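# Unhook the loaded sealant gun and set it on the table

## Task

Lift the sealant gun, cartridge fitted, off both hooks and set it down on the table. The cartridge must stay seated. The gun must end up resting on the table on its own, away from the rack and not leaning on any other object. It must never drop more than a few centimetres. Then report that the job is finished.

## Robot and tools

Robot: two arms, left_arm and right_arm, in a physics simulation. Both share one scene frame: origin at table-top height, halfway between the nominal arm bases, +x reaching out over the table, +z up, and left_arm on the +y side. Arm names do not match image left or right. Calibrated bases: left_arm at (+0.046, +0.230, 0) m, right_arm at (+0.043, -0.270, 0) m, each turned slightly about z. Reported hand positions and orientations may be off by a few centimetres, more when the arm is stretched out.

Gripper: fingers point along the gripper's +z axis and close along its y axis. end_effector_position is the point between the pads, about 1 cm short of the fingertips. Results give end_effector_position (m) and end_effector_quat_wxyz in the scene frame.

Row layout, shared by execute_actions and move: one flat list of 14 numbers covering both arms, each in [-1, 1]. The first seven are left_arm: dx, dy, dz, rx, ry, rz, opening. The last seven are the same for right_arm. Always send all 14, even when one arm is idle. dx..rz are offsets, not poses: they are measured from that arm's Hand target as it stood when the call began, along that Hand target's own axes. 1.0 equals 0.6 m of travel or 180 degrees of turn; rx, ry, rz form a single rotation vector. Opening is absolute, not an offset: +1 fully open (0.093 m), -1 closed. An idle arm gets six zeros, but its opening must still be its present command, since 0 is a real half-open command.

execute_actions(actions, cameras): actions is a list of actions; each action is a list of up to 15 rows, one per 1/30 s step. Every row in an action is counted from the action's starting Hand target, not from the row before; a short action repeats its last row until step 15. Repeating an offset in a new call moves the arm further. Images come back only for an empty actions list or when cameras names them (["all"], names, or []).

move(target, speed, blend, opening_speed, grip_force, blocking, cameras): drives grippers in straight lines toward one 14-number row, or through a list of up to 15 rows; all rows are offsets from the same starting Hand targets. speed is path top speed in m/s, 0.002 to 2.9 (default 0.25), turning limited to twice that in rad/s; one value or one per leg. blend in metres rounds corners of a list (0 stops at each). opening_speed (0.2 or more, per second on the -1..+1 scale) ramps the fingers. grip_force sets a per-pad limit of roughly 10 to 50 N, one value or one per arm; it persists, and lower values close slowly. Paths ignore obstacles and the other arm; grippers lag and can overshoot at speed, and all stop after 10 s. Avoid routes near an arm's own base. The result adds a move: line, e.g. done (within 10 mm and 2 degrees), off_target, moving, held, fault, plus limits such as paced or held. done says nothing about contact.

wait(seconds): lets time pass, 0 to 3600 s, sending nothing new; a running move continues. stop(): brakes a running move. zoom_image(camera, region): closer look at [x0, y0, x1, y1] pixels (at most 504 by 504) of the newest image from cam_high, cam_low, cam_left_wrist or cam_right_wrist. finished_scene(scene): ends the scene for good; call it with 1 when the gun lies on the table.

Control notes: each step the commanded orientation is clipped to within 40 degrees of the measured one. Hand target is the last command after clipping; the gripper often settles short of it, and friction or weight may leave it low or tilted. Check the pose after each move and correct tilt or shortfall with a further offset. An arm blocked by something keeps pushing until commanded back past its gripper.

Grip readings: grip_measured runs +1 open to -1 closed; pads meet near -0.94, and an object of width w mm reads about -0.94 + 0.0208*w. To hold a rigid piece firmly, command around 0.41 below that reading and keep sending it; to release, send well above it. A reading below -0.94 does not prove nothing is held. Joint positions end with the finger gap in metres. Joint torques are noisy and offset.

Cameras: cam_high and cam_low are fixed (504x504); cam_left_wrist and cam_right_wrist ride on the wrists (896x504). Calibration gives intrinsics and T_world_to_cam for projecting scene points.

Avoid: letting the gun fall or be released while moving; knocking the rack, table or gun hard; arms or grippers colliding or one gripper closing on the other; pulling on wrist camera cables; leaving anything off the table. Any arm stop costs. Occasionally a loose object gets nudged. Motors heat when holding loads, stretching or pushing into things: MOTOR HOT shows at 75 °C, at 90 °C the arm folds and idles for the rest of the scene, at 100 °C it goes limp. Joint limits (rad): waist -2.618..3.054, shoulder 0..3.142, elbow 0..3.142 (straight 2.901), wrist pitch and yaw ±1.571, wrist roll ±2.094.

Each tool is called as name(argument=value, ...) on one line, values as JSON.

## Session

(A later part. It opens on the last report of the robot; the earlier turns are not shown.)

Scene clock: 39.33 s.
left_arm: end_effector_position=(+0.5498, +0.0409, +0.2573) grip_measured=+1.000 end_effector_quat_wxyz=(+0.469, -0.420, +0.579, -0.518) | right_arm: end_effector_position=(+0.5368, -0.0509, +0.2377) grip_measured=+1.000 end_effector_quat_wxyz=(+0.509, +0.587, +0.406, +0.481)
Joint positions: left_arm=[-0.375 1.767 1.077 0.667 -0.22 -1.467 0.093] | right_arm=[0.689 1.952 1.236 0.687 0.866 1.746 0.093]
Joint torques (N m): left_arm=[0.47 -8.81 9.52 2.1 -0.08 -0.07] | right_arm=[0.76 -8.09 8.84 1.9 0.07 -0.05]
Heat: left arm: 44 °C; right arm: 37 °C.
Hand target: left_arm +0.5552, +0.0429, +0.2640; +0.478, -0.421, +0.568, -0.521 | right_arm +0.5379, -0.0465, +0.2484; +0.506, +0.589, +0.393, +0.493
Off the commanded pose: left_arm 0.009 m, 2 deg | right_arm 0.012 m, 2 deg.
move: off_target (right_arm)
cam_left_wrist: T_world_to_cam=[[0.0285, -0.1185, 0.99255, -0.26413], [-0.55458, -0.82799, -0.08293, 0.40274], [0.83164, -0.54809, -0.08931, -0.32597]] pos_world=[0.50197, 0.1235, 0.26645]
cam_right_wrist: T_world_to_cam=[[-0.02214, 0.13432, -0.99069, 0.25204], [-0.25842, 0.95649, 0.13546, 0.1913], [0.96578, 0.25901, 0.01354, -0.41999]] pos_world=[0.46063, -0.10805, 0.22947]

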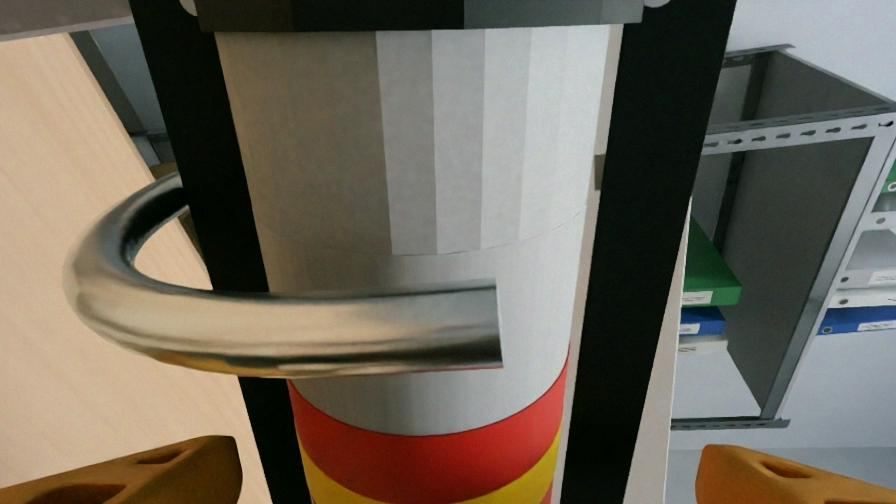

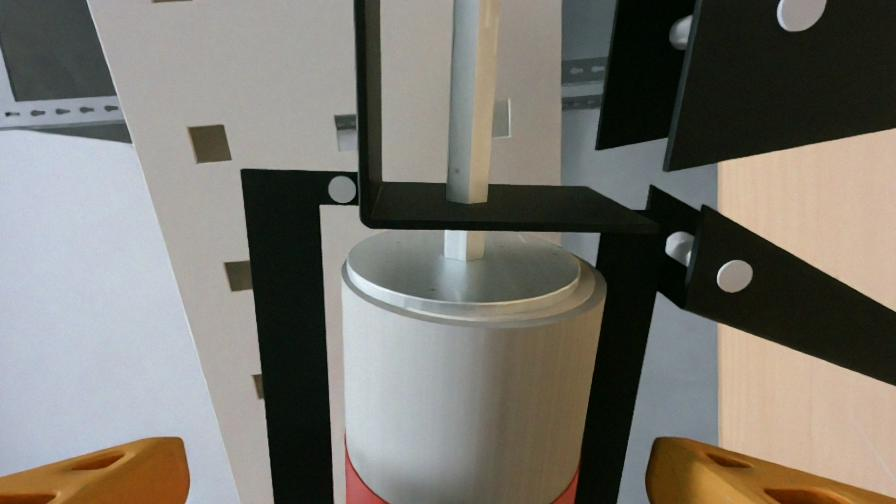

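move(target=[0,0.005,0,0,0,0,1,0,-0.008,0.0,0,0,0,1], cameras=["cam_left_wrist","cam_right_wrist"], speed=0.08)

Scene clock: 40.20 s.
left_arm: end_effector_position=(+0.5504, +0.0406, +0.2554) grip_measured=+1.000 end_effector_quat_wxyz=(+0.469, -0.420, +0.580, -0.517) | right_arm: end_effector_position=(+0.5361, -0.0494, +0.2376) grip_measured=+1.000 end_effector_quat_wxyz=(+0.508, +0.587, +0.406, +0.482)
Joint positions: left_arm=[-0.375 1.772 1.077 0.668 -0.22 -1.467 0.093] | right_arm=[0.692 1.952 1.236 0.687 0.866 1.746 0.093]
Joint torques (N m): left_arm=[0.54 -8.8 8.87 2.22 -0.08 -0.07] | right_arm=[0.54 -7.3 8.55 2.03 0.18 -0.08]
Heat: left arm: 44 °C; right arm: 37 °C.
Hand target: left_arm +0.5553, +0.0432, +0.2611; +0.478, -0.421, +0.568, -0.521 | right_arm +0.5380, -0.0457, +0.2436; +0.506, +0.589, +0.393, +0.493
Off the commanded pose: left_arm 0.008 m, 2 deg | right_arm 0.007 m, 2 deg.
move: done
cam_left_wrist: T_world_to_cam=[[0.03128, -0.11971, 0.99232, -0.26377], [-0.55473, -0.82794, -0.08239, 0.4027], [0.83144, -0.54789, -0.0923, -0.32586]] pos_world=[0.50257, 0.1233, 0.26484]
cam_right_wrist: T_world_to_cam=[[-0.02277, 0.13442, -0.99066, 0.25206], [-0.26129, 0.95568, 0.13567, 0.19122], [0.96499, 0.26194, 0.01336, -0.4191]] pos_world=[0.46013, -0.10684, 0.22937]

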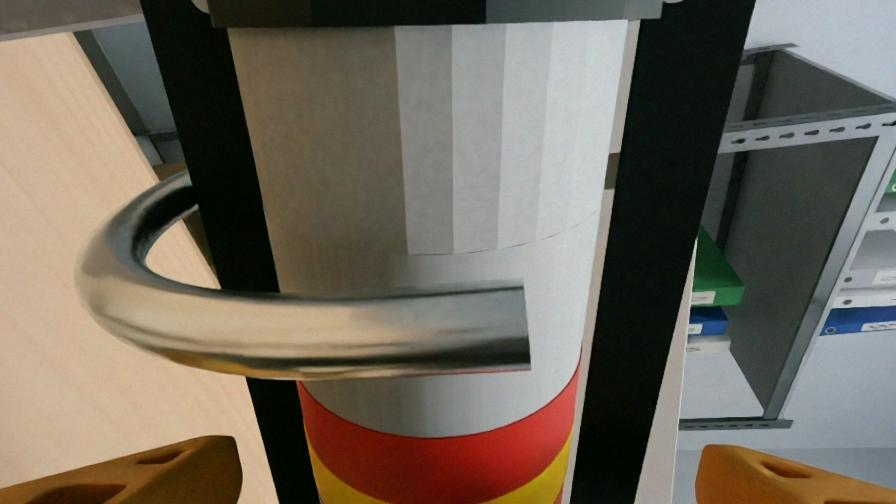

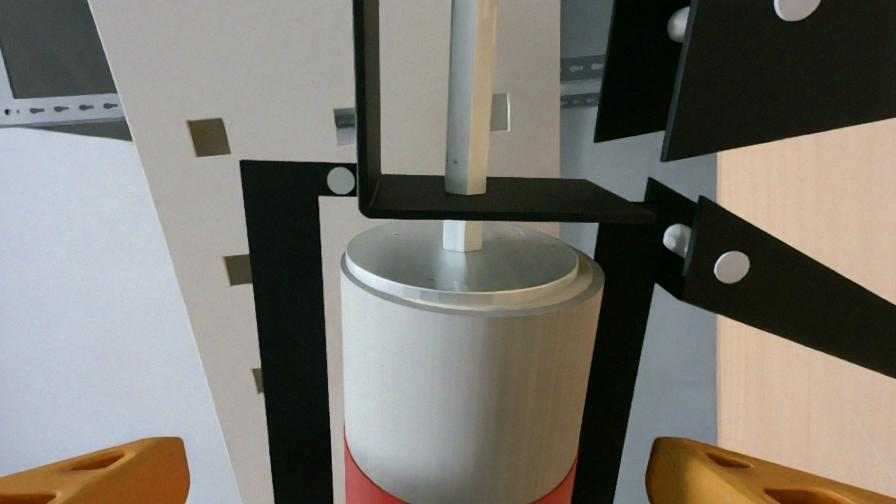

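move(target=[0,0,0.017,0,0,0,1,0,-0.008,0.0,0,0,0,1], cameras=["cam_left_wrist","cam_right_wrist"], speed=0.08)

Scene clock: 41.17 s.
left_arm: end_effector_position=(+0.5580, +0.0396, +0.2489) grip_measured=+1.000 end_effector_quat_wxyz=(+0.468, -0.423, +0.582, -0.513) | right_arm: end_effector_position=(+0.5370, -0.0486, +0.2341) grip_measured=+1.000 end_effector_quat_wxyz=(+0.508, +0.587, +0.407, +0.481)
Joint positions: left_arm=[-0.37 1.805 1.101 0.67 -0.22 -1.467 0.093] | right_arm=[0.692 1.961 1.236 0.694 0.866 1.747 0.093]
Joint torques (N m): left_arm=[0.66 -9.21 10.54 2.11 0 -0.07] | right_arm=[0.79 -7.23 8.02 2.09 0.13 -0.02]
Heat: left arm: 44 °C; right arm: 37 °C.
Hand target: left_arm +0.5653, +0.0413, +0.2611; +0.478, -0.421, +0.568, -0.521 | right_arm +0.5382, -0.0448, +0.2389; +0.506, +0.589, +0.393, +0.493
Off the commanded pose: left_arm 0.014 m, 2 deg | right_arm 0.006 m, 2 deg.
move: off_target (left_arm)
cam_left_wrist: T_world_to_cam=[[0.03967, -0.12312, 0.9916, -0.26205], [-0.55197, -0.82992, -0.08096, 0.4038], [0.83292, -0.54412, -0.10088, -0.3322]] pos_world=[0.50998, 0.1221, 0.25903]
cam_right_wrist: T_world_to_cam=[[-0.02437, 0.13374, -0.99072, 0.24938], [-0.26108, 0.95577, 0.13544, 0.19112], [0.96501, 0.26196, 0.01163, -0.41985]] pos_world=[0.46113, -0.10604, 0.22606]

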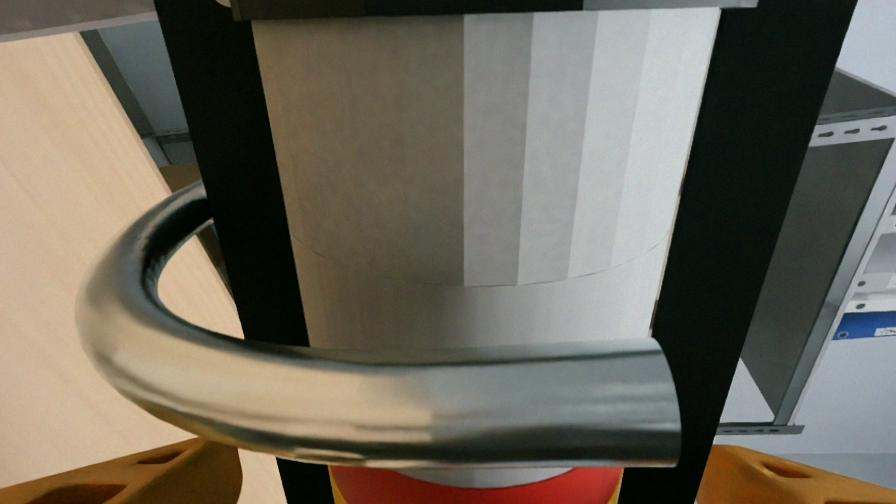

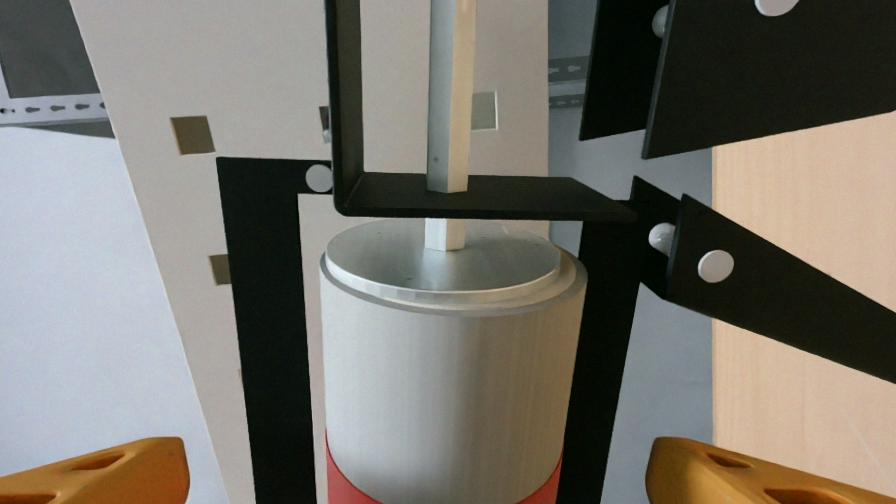

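move(target=[0.020,-0.011,-0.016,0,0,0,1,-0.010,0,0.0,0,0,0,1], cameras=["all"], speed=0.08)

zoom_image(camera="cam_high", region=[230, 130, 400, 300])

Scene clock: 42.90 s.
left_arm: end_effector_position=(+0.5534, +0.0294, +0.2490) grip_measured=+1.000 end_effector_quat_wxyz=(+0.468, -0.421, +0.583, -0.514) | right_arm: end_effector_position=(+0.5371, -0.0486, +0.2359) grip_measured=+1.000 end_effector_quat_wxyz=(+0.508, +0.587, +0.404, +0.485)
Joint positions: left_arm=[-0.398 1.805 1.101 0.67 -0.244 -1.467 0.093] | right_arm=[0.692 1.961 1.236 0.704 0.866 1.747 0.093]
Joint torques (N m): left_arm=[-0.08 -12.14 9.28 1.96 -0.16 -0.07] | right_arm=[-0.13 -8.28 5.9 2.14 0.03 -0.06]
Motor temperatures (°C): left_arm=[26 33 37 44 27 25 24] | right_arm=[24 31 35 37 27 24 26]
Heat: left arm: 44 °C; right arm: 37 °C.
Hand target: left_arm +0.5534, +0.0306, +0.2664; +0.478, -0.421, +0.568, -0.521 | right_arm +0.5370, -0.0506, +0.2378; +0.506, +0.589, +0.393, +0.493
Off the commanded pose: left_arm 0.017 m, 2 deg | right_arm 0.003 m, 2 deg.
move: off_target (left_arm)
cam_left_wrist: T_world_to_cam=[[0.03882, -0.12401, 0.99152, -0.26267], [-0.55539, -0.82756, -0.08176, 0.39472], [0.83068, -0.54751, -0.101, -0.33256]] pos_world=[0.50567, 0.112, 0.25913]
cam_right_wrist: T_world_to_cam=[[-0.01691, 0.13955, -0.99007, 0.24721], [-0.26205, 0.95498, 0.13908, 0.19049], [0.96491, 0.26181, 0.02042, -0.42193]] pos_world=[0.46122, -0.10595, 0.22688]

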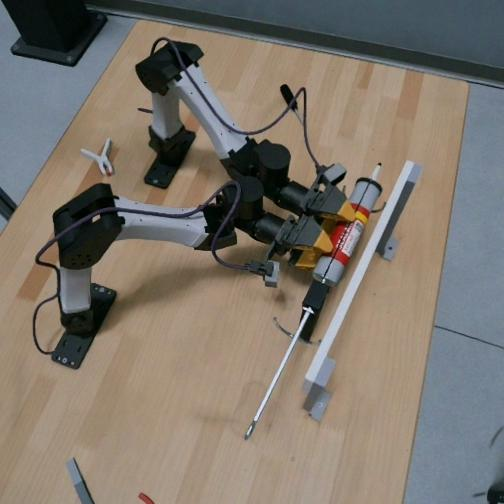

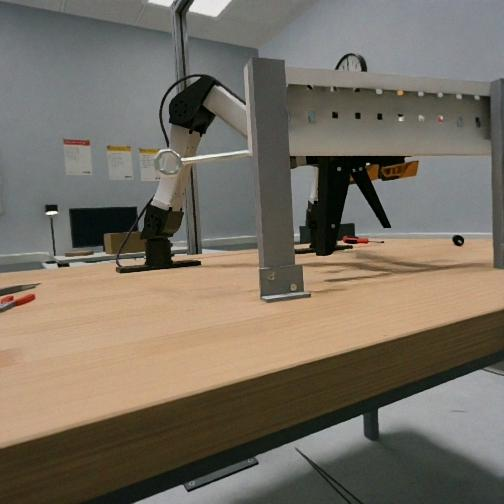

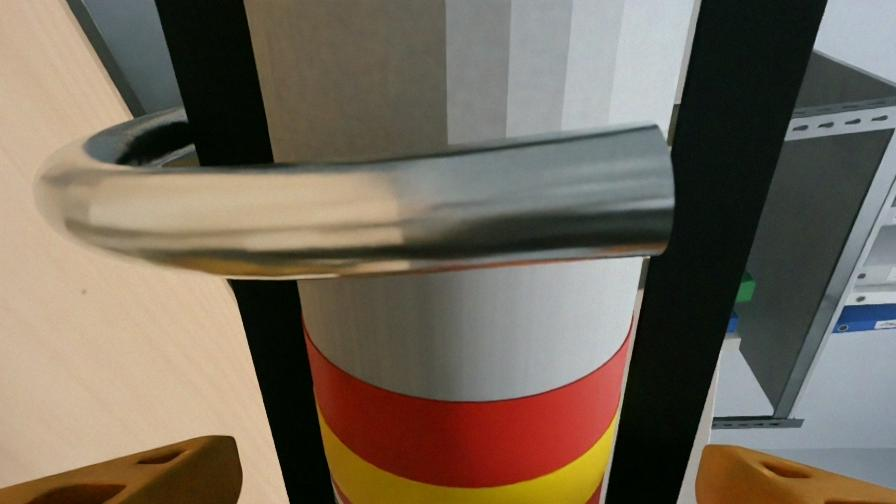

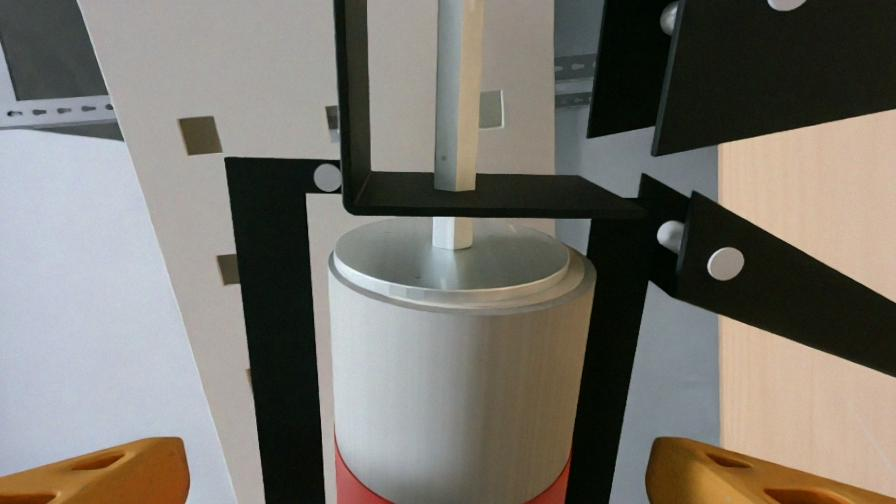

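Scaled by 2.965 from the camera's image (finer frame: 720x720).

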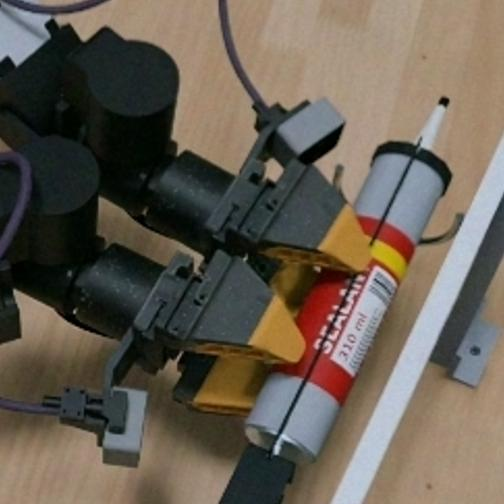

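move(target=[[0,0.022,-0.05,0,0,0,1,0,-0.01,-0.04,0,0,0,1],[0,0.0057,-0.005,0,0,0,1,0,0.003,0.0,0,0,0,1]], cameras=["cam_left_wrist","cam_right_wrist"], speed=0.12, blend=0)

Scene clock: 46.23 s.
left_arm: end_effector_position=(+0.5442, +0.0305, +0.2560) grip_measured=+1.000 end_effector_quat_wxyz=(+0.473, -0.421, +0.574, -0.519) | right_arm: end_effector_position=(+0.5334, -0.0542, +0.2311) grip_measured=+1.000 end_effector_quat_wxyz=(+0.509, +0.589, +0.402, +0.483)
Joint positions: left_arm=[-0.409 1.772 1.068 0.689 -0.262 -1.468 0.093] | right_arm=[0.689 1.951 1.201 0.725 0.87 1.75 0.093]
Joint torques (N m): left_arm=[0.66 -8.84 10.3 1.92 0.03 -0.06] | right_arm=[0.13 -7.53 9.25 1.97 0.03 -0.05]
Heat: left arm: 45 °C; right arm: 37 °C.
Hand target: left_arm +0.5507, +0.0316, +0.2629; +0.478, -0.421, +0.568, -0.521 | right_arm +0.5369, -0.0508, +0.2395; +0.506, +0.589, +0.394, +0.493
Off the commanded pose: left_arm 0.009 m, 1 deg | right_arm 0.010 m, 2 deg.
move: done
cam_left_wrist: T_world_to_cam=[[0.02163, -0.11466, 0.99317, -0.26052], [-0.54788, -0.83232, -0.08416, 0.38781], [0.83628, -0.54231, -0.08082, -0.33192]] pos_world=[0.49568, 0.11291, 0.26456]
cam_right_wrist: T_world_to_cam=[[-0.01749, 0.14053, -0.98992, 0.24354], [-0.25525, 0.95664, 0.14031, 0.19175], [0.96672, 0.25513, 0.01913, -0.41783]] pos_world=[0.45713, -0.11106, 0.22218]

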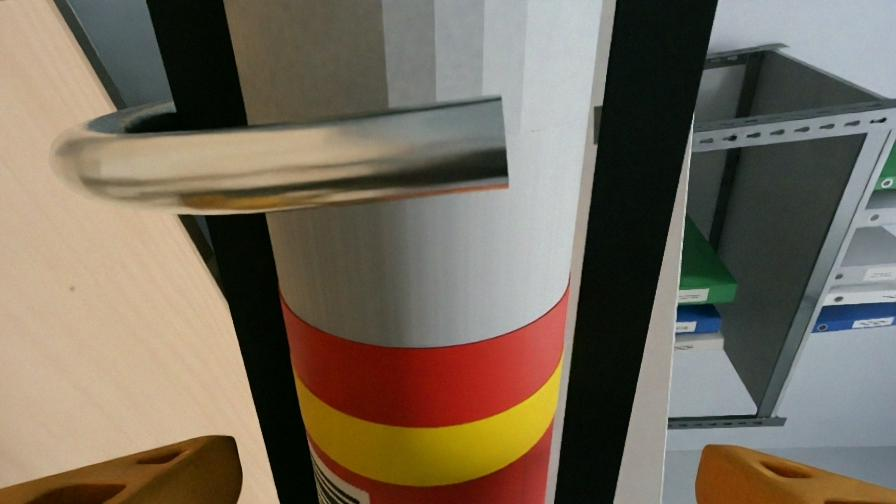

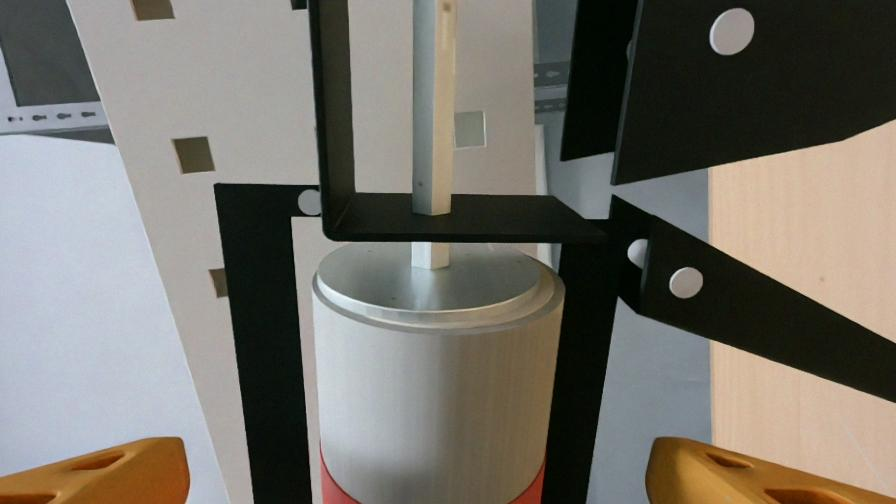

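move(target=[[0,0.018,-0.025,0,0,0,1,0.007,-0.015,-0.025,0,0,0,1],[0,0.005,0.020,0,0,0,1,0.007,0.0,0.023,0,0,0,1]], cameras=["cam_left_wrist","cam_right_wrist","cam_high"], speed=0.12, blend=0)

Scene clock: 48.30 s.
left_arm: end_effector_position=(+0.5558, +0.0301, +0.2527) grip_measured=+1.000 end_effector_quat_wxyz=(+0.475, -0.423, +0.573, -0.517) | right_arm: end_effector_position=(+0.5472, -0.0541, +0.2356) grip_measured=+1.000 end_effector_quat_wxyz=(+0.509, +0.589, +0.399, +0.485)
Joint positions: left_arm=[-0.401 1.815 1.11 0.69 -0.262 -1.468 0.093] | right_arm=[0.669 1.983 1.262 0.703 0.851 1.75 0.093]
Joint torques (N m): left_arm=[0.68 -9.17 10.51 1.92 0.14 -0.06] | right_arm=[0.28 -7.49 9.46 1.89 -0.02 -0.04]
Heat: left arm: 45 °C; right arm: 37 °C.
Hand target: left_arm +0.5624, +0.0297, +0.2599; +0.478, -0.421, +0.568, -0.521 | right_arm +0.5512, -0.0496, +0.2403; +0.506, +0.589, +0.393, +0.493
Off the commanded pose: left_arm 0.010 m, 1 deg | right_arm 0.008 m, 1 deg.
move: done
cam_left_wrist: T_world_to_cam=[[0.02362, -0.11497, 0.99309, -0.25864], [-0.54063, -0.83705, -0.08405, 0.3896], [0.84093, -0.5349, -0.08192, -0.34469]] pos_world=[0.5066, 0.11201, 0.26136]
cam_right_wrist: T_world_to_cam=[[-0.01177, 0.1452, -0.98933, 0.24521], [-0.25496, 0.95626, 0.14338, 0.19359], [0.96688, 0.25393, 0.02576, -0.43302]] pos_world=[0.47092, -0.11077, 0.22599]
Images, in order (width x height): cam_high 504x504, cam_left_wrist 896x504, cam_right_wrist 896x504.

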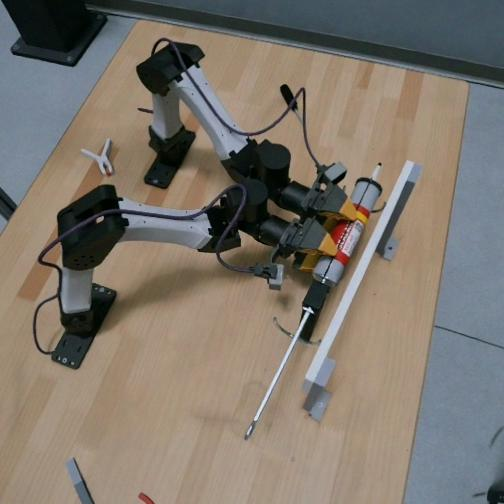

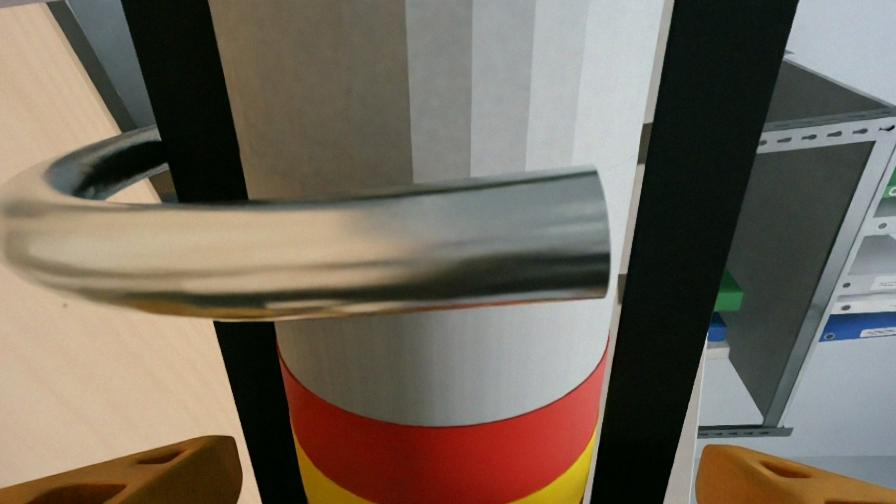

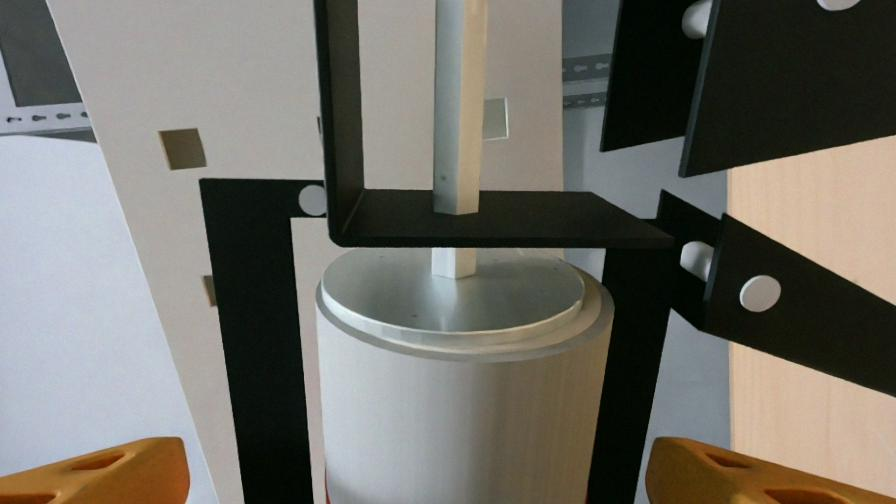

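move(target=[[0,0,0,0,0,0,1,0.0,-0.02,-0.025,0,0,0,1],[0,0,0,0,0,0,1,0.003,-0.008,0.010,0,0,0,1]], cameras=["cam_left_wrist","cam_right_wrist"], speed=0.12, blend=0)

Scene clock: 50.40 s.
left_arm: end_effector_position=(+0.5558, +0.0301, +0.2527) grip_measured=+1.000 end_effector_quat_wxyz=(+0.475, -0.423, +0.573, -0.517) | right_arm: end_effector_position=(+0.5532, -0.0519, +0.2319) grip_measured=+1.000 end_effector_quat_wxyz=(+0.508, +0.588, +0.399, +0.486)
Joint positions: left_arm=[-0.401 1.815 1.11 0.69 -0.262 -1.468 0.093] | right_arm=[0.665 2.009 1.284 0.709 0.845 1.75 0.093]
Joint torques (N m): left_arm=[0.69 -9.16 10.5 1.93 0.13 -0.05] | right_arm=[0.18 -7.73 9.11 1.97 -0.02 -0.06]
Heat: left arm: 44 °C; right arm: 37 °C.
Hand target: left_arm +0.5624, +0.0297, +0.2600; +0.478, -0.421, +0.568, -0.521 | right_arm +0.5576, -0.0482, +0.2359; +0.506, +0.589, +0.394, +0.493
Off the commanded pose: left_arm 0.010 m, 1 deg | right_arm 0.007 m, 1 deg.
move: done
cam_left_wrist: T_world_to_cam=[[0.02362, -0.11497, 0.99309, -0.25864], [-0.54063, -0.83705, -0.08405, 0.3896], [0.84093, -0.5349, -0.08192, -0.34469]] pos_world=[0.5066, 0.11201, 0.26136]
cam_right_wrist: T_world_to_cam=[[-0.01127, 0.14591, -0.98923, 0.24103], [-0.25691, 0.95566, 0.14388, 0.19443], [0.96637, 0.25577, 0.02672, -0.43912]] pos_world=[0.47702, -0.10866, 0.22219]

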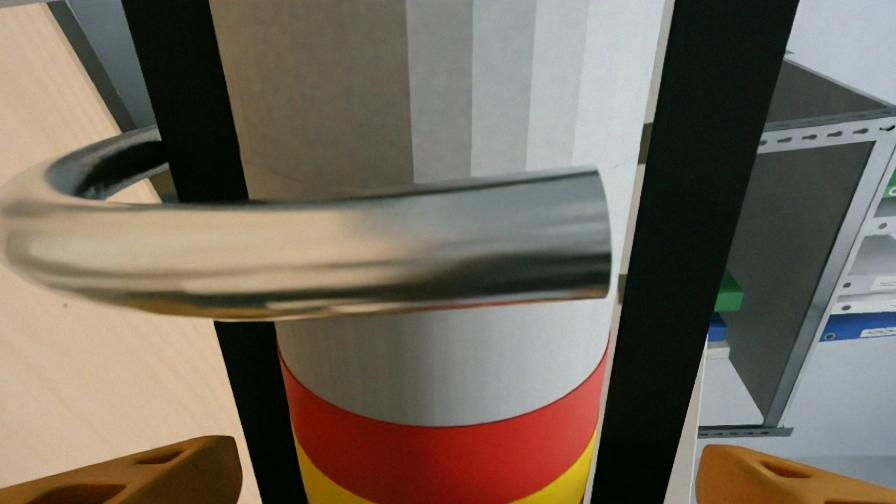

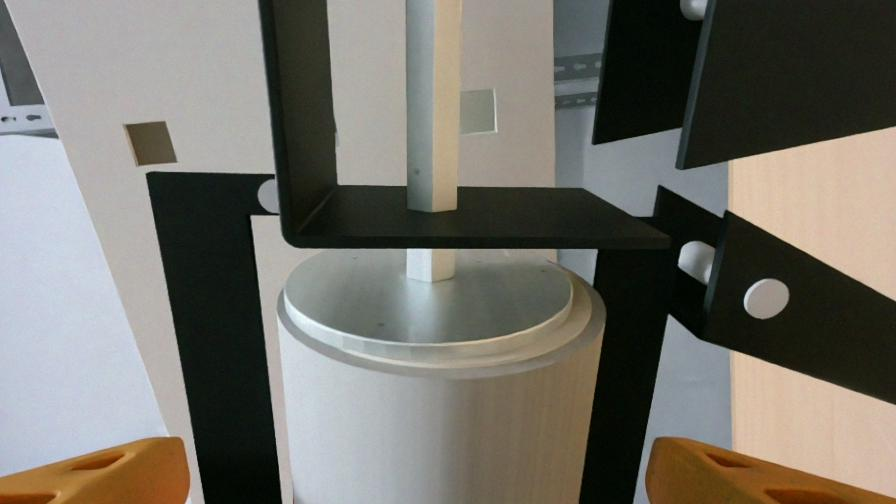

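move(target=[0,0,0,0,0,0,0.45,0,0,0,0,0,0,0.45], cameras=["cam_left_wrist","cam_right_wrist"], grip_force=20, opening_speed=0.3)

Scene clock: 52.70 s.
left_arm: end_effector_position=(+0.5558, +0.0301, +0.2506) grip_measured=+0.646 end_effector_quat_wxyz=(+0.473, -0.425, +0.576, -0.514) | right_arm: end_effector_position=(+0.5532, -0.0516, +0.2314) grip_measured=+0.682 end_effector_quat_wxyz=(+0.508, +0.588, +0.400, +0.485)
Joint positions: left_arm=[-0.401 1.815 1.11 0.681 -0.262 -1.468 0.076] | right_arm=[0.665 2.009 1.284 0.707 0.843 1.75 0.078]
Joint torques (N m): left_arm=[0.68 -9.24 10.44 2.01 0.13 -0.05] | right_arm=[0.16 -7.27 9.26 1.97 0.01 -0.06]
Heat: left arm: 44 °C; right arm: 37 °C.
Hand target: left_arm +0.5624, +0.0297, +0.2600; +0.478, -0.421, +0.568, -0.521 | right_arm +0.5576, -0.0482, +0.2359; +0.506, +0.589, +0.393, +0.493
Off the commanded pose: left_arm 0.011 m, 1 deg | right_arm 0.007 m, 1 deg.
grip_force (N): 20, 20
move: done
cam_left_wrist: T_world_to_cam=[[0.03156, -0.11841, 0.99246, -0.26072], [-0.54129, -0.83677, -0.08262, 0.38947], [0.84024, -0.5346, -0.0905, -0.34234]] pos_world=[0.5067, 0.11201, 0.25994]
cam_right_wrist: T_world_to_cam=[[-0.01364, 0.14432, -0.98944, 0.24172], [-0.25806, 0.9555, 0.14292, 0.19514], [0.96603, 0.25729, 0.02421, -0.43836]] pos_world=[0.47712, -0.10856, 0.22189]

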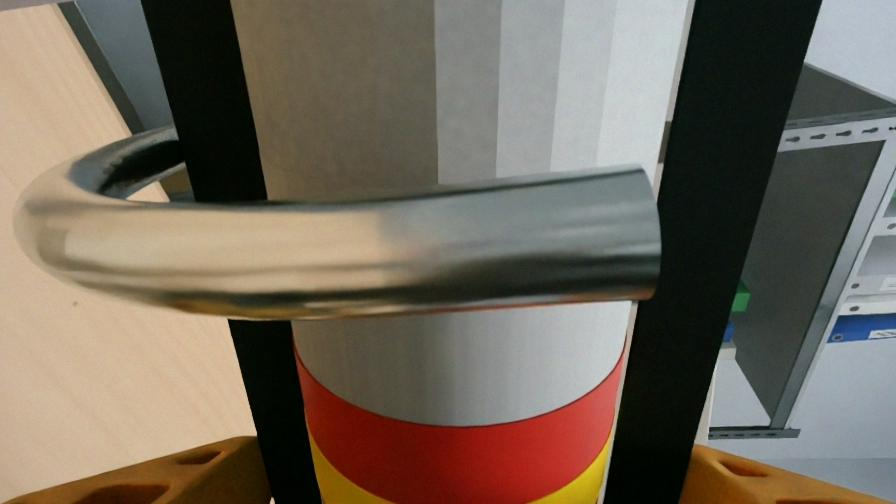

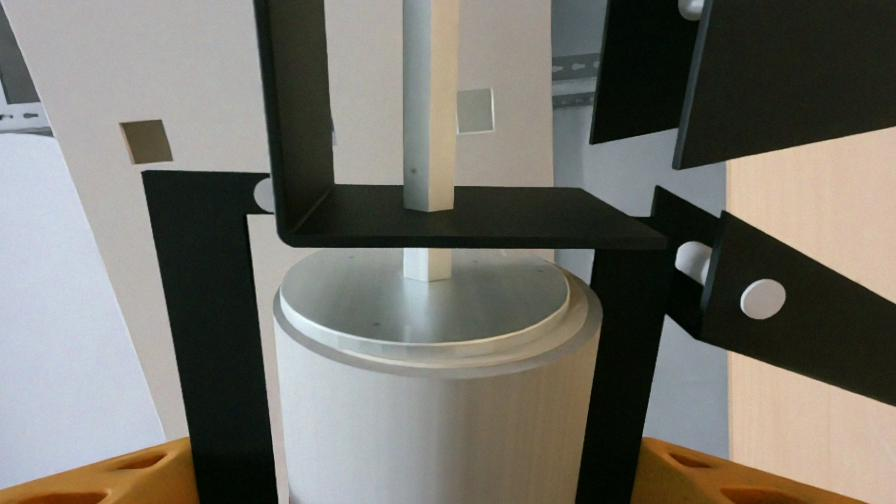

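move(target=[0,0,0,0,0,0,0.1,0,0,0,0,0,0,0.1], cameras=["cam_left_wrist","cam_right_wrist"], grip_force=45, opening_speed=0.4)

Scene clock: 54.07 s.
left_arm: end_effector_position=(+0.5558, +0.0301, +0.2506) grip_measured=+0.538 end_effector_quat_wxyz=(+0.473, -0.425, +0.576, -0.514) | right_arm: end_effector_position=(+0.5532, -0.0516, +0.2314) grip_measured=+0.625 end_effector_quat_wxyz=(+0.508, +0.588, +0.400, +0.485)
Joint positions: left_arm=[-0.401 1.815 1.11 0.681 -0.262 -1.469 0.071] | right_arm=[0.665 2.009 1.284 0.707 0.843 1.75 0.075]
Joint torques (N m): left_arm=[0.7 -9.24 10.47 2.02 0.14 -0.05] | right_arm=[0.24 -7.5 9.13 1.99 0 -0.12]
Heat: left arm: 44 °C; right arm: 37 °C.
Hand target: left_arm +0.5624, +0.0297, +0.2600; +0.478, -0.421, +0.568, -0.521 | right_arm +0.5576, -0.0482, +0.2359; +0.506, +0.589, +0.393, +0.493
Off the commanded pose: left_arm 0.011 m, 1 deg | right_arm 0.007 m, 1 deg.
grip_force (N): 45, 45
move: done
cam_left_wrist: T_world_to_cam=[[0.03169, -0.11801, 0.99251, -0.26074], [-0.54127, -0.83682, -0.08222, 0.38936], [0.84025, -0.53461, -0.0904, -0.34238]] pos_world=[0.5067, 0.11201, 0.25985]
cam_right_wrist: T_world_to_cam=[[-0.01364, 0.14432, -0.98944, 0.24172], [-0.25806, 0.9555, 0.14292, 0.19514], [0.96603, 0.25729, 0.02421, -0.43836]] pos_world=[0.47712, -0.10856, 0.22189]

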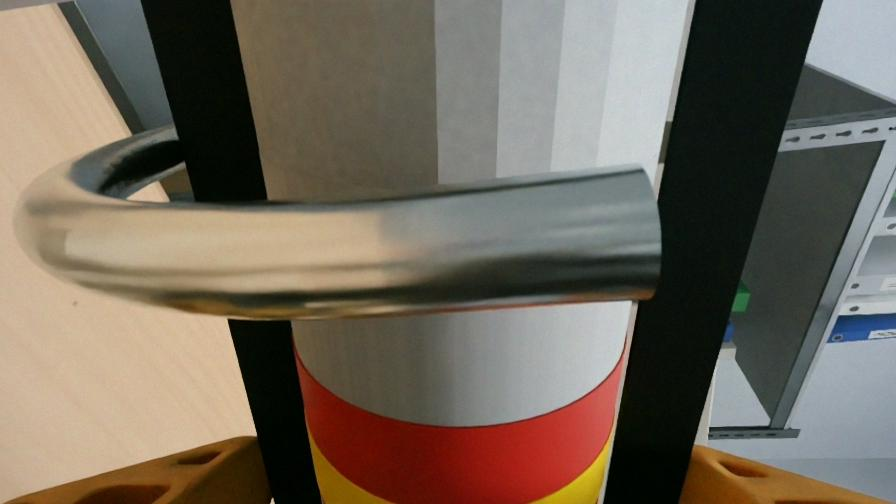

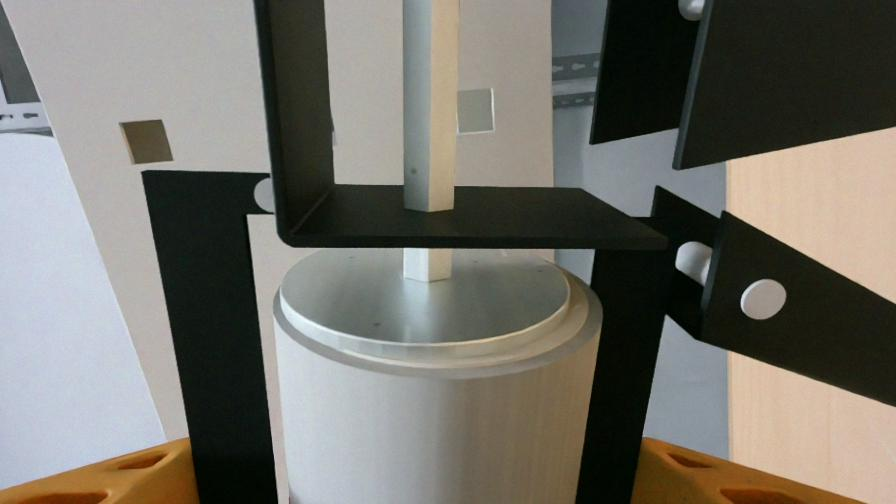

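move(target=[-0.0053,-0.05,0,0,0,0,0.1,0.0053,0.05,0,0,0,0,0.1], cameras=["all"], speed=0.05)

Scene clock: 56.00 s.
left_arm: end_effector_position=(+0.5606, +0.0280, +0.2514) grip_measured=+0.531 end_effector_quat_wxyz=(+0.462, -0.434, +0.589, -0.501) | right_arm: end_effector_position=(+0.5562, -0.0506, +0.2321) grip_measured=+0.624 end_effector_quat_wxyz=(+0.498, +0.600, +0.410, +0.473)
Joint positions: left_arm=[-0.4 1.815 1.163 0.58 -0.261 -1.479 0.071] | right_arm=[0.663 2 1.328 0.588 0.843 1.794 0.075]
Joint torques (N m): left_arm=[0.59 -14.15 11.75 1.89 0.09 0.06] | right_arm=[0.02 -10.99 9.63 2.09 0.09 -0.52]
Heat: left arm: 44 °C; right arm: 37 °C.
Hand target: left_arm +0.5624, +0.0295, +0.2903; +0.478, -0.421, +0.568, -0.521 | right_arm +0.5572, -0.0505, +0.2660; +0.506, +0.589, +0.393, +0.493
Off the commanded pose: left_arm 0.039 m, 4 deg | right_arm 0.034 m, 3 deg.
grip_force (N): 45, 45
move: off_target (left_arm, right_arm)
cam_left_wrist: T_world_to_cam=[[0.07644, -0.12882, 0.98872, -0.28581], [-0.54489, -0.83584, -0.06677, 0.38833], [0.83501, -0.53364, -0.13409, -0.33348]] pos_world=[0.51191, 0.10981, 0.2638]
cam_right_wrist: T_world_to_cam=[[-0.0566, 0.14907, -0.9872, 0.26595], [-0.24891, 0.95546, 0.15855, 0.18617], [0.96687, 0.2547, -0.01698, -0.43249]] pos_world=[0.47956, -0.10737, 0.22569]

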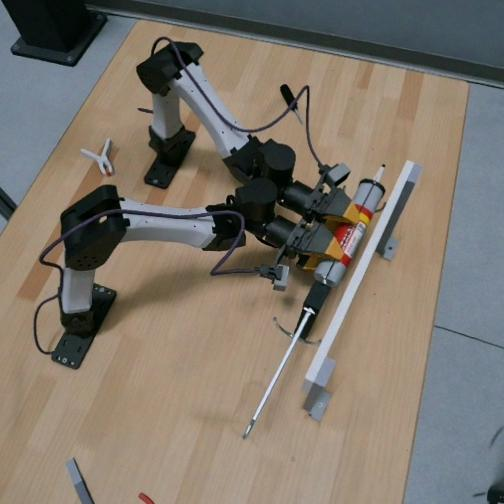

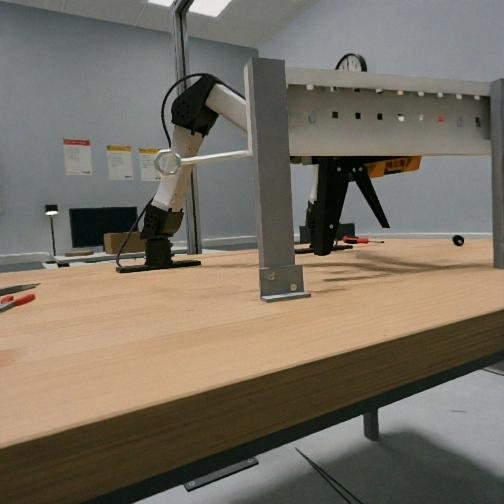

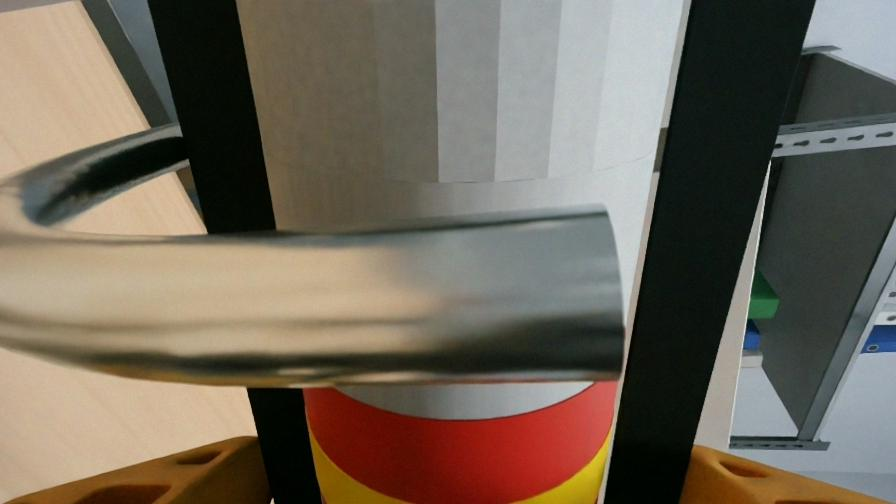

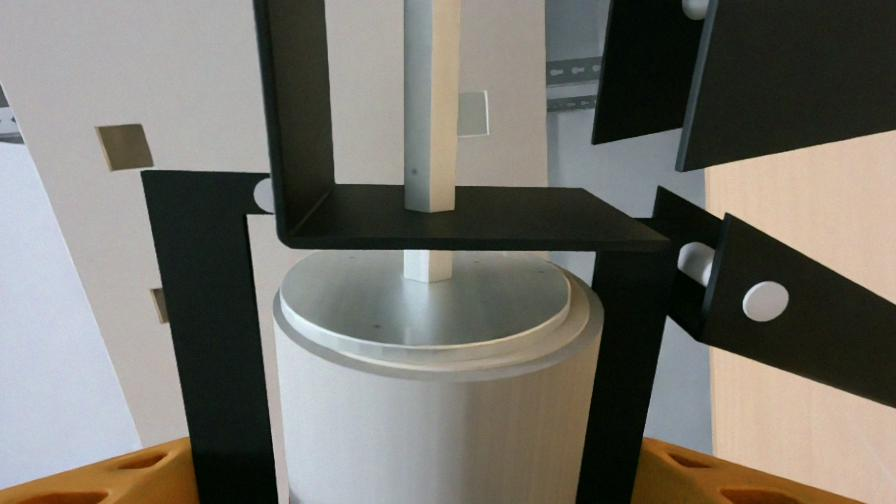

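move(target=[-0.0053,-0.05,-0.01,0,0,0,0.1,0.0053,0.05,-0.01,0,0,0,0.1], cameras=["cam_left_wrist","cam_low"], speed=0.05)

Scene clock: 57.80 s.
left_arm: end_effector_position=(+0.5561, +0.0299, +0.2527) grip_measured=+0.531 end_effector_quat_wxyz=(+0.444, -0.448, +0.608, -0.482) | right_arm: end_effector_position=(+0.5522, -0.0503, +0.2338) grip_measured=+0.624 end_effector_quat_wxyz=(+0.478, +0.614, +0.429, +0.459)
Joint positions: left_arm=[-0.4 1.778 1.196 0.437 -0.259 -1.5 0.071] | right_arm=[0.662 1.958 1.352 0.428 0.817 1.858 0.075]
Joint torques (N m): left_arm=[0.21 -16.4 13.19 2.21 -0.01 0.26] | right_arm=[0.73 -12.55 11.75 2.72 0.46 -1.02]
Heat: left arm: 45 °C; right arm: 37 °C.
Hand target: left_arm +0.5565, +0.0307, +0.3202; +0.478, -0.421, +0.568, -0.521 | right_arm +0.5510, -0.0516, +0.2960; +0.506, +0.589, +0.393, +0.493
Off the commanded pose: left_arm 0.068 m, 8 deg | right_arm 0.062 m, 7 deg.
grip_force (N): 45, 45
move: off_target (left_arm, right_arm)
cam_left_wrist: T_world_to_cam=[[0.14534, -0.1399, 0.97944, -0.3221], [-0.54801, -0.83561, -0.03804, 0.38204], [0.82375, -0.53121, -0.19811, -0.30622]] pos_world=[0.50842, 0.11151, 0.26935]
Images, in order (width x height): cam_low 504x504, cam_left_wrist 896x504.

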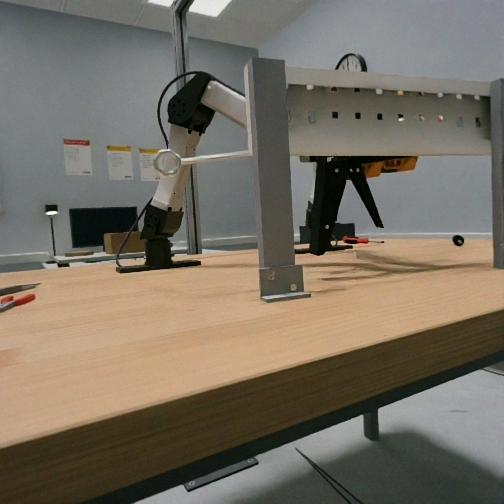

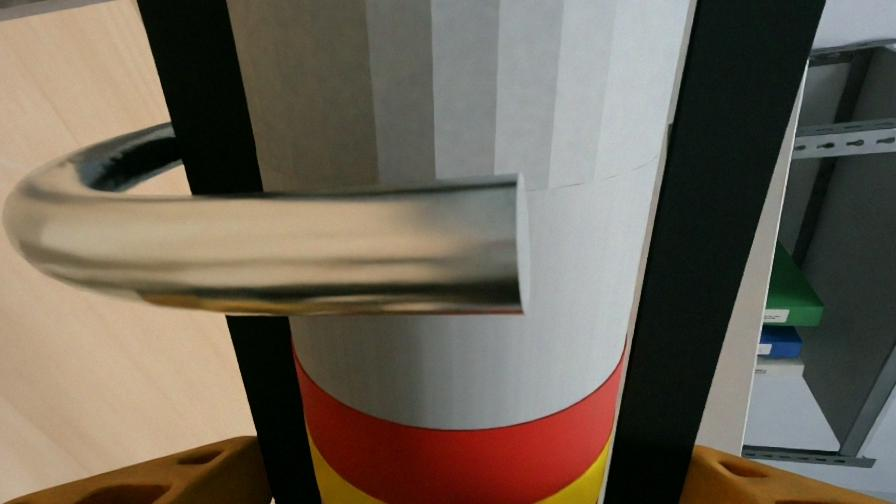

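move(target=[-0.0053,-0.05,0,0.04,0,0,0.1,0.0053,0.05,0,-0.04,0,0,0.1], cameras=["cam_left_wrist","cam_low","cam_high"], speed=0.05)

Scene clock: 61.13 s.
left_arm: end_effector_position=(+0.5566, +0.0284, +0.2794) grip_measured=+0.531 end_effector_quat_wxyz=(+0.462, -0.431, +0.579, -0.515) | right_arm: end_effector_position=(+0.5530, -0.0521, +0.2634) grip_measured=+0.624 end_effector_quat_wxyz=(+0.511, +0.585, +0.410, +0.478)
Joint positions: left_arm=[-0.4 1.77 1.196 0.531 -0.252 -1.491 0.071] | right_arm=[0.663 1.953 1.352 0.568 0.838 1.736 0.075]
Joint torques (N m): left_arm=[0.59 -15.65 13.05 2.54 0.14 0.5] | right_arm=[0.73 -11.56 11.52 3.2 0.36 -1.15]
Motor temperatures (°C): left_arm=[26 38 41 45 27 25 25] | right_arm=[24 35 37 38 27 24 26]
Heat: left arm: 45 °C; right arm: 38 °C.
Hand target: left_arm +0.5565, +0.0308, +0.3507; +0.503, -0.390, +0.534, -0.556 | right_arm +0.5505, -0.0539, +0.3261; +0.542, +0.556, +0.362, +0.517
Off the commanded pose: left_arm 0.071 m, 10 deg | right_arm 0.063 m, 9 deg.
grip_force (N): 45, 45
move: off_target (left_arm, right_arm)
cam_left_wrist: T_world_to_cam=[[0.05174, -0.10501, 0.99312, -0.30124], [-0.54982, -0.83317, -0.05945, 0.389], [0.83368, -0.54296, -0.10085, -0.33457]] pos_world=[0.50839, 0.11081, 0.28856]
Images, in order (width x height): cam_high 504x504, cam_low 504x504, cam_left_wrist 896x504.

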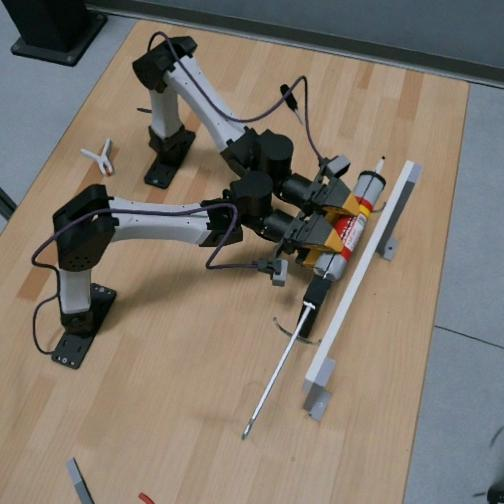

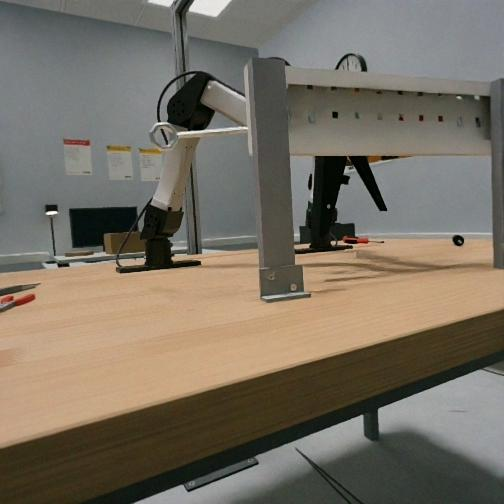

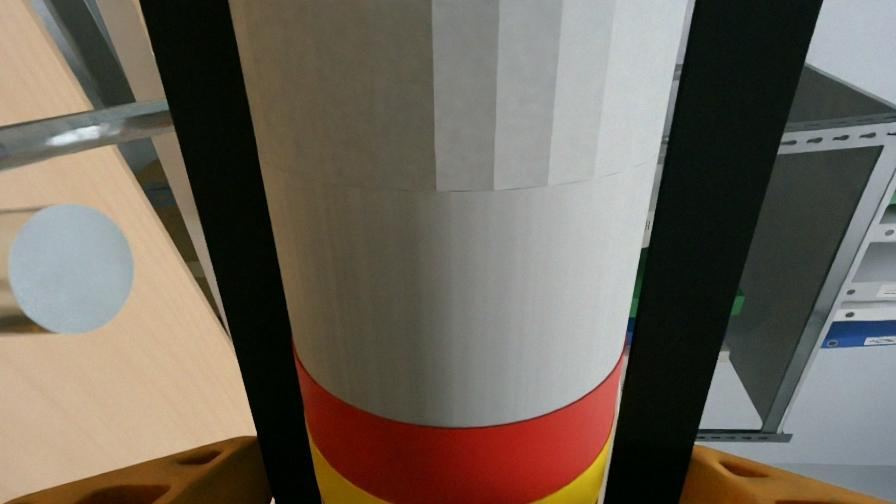

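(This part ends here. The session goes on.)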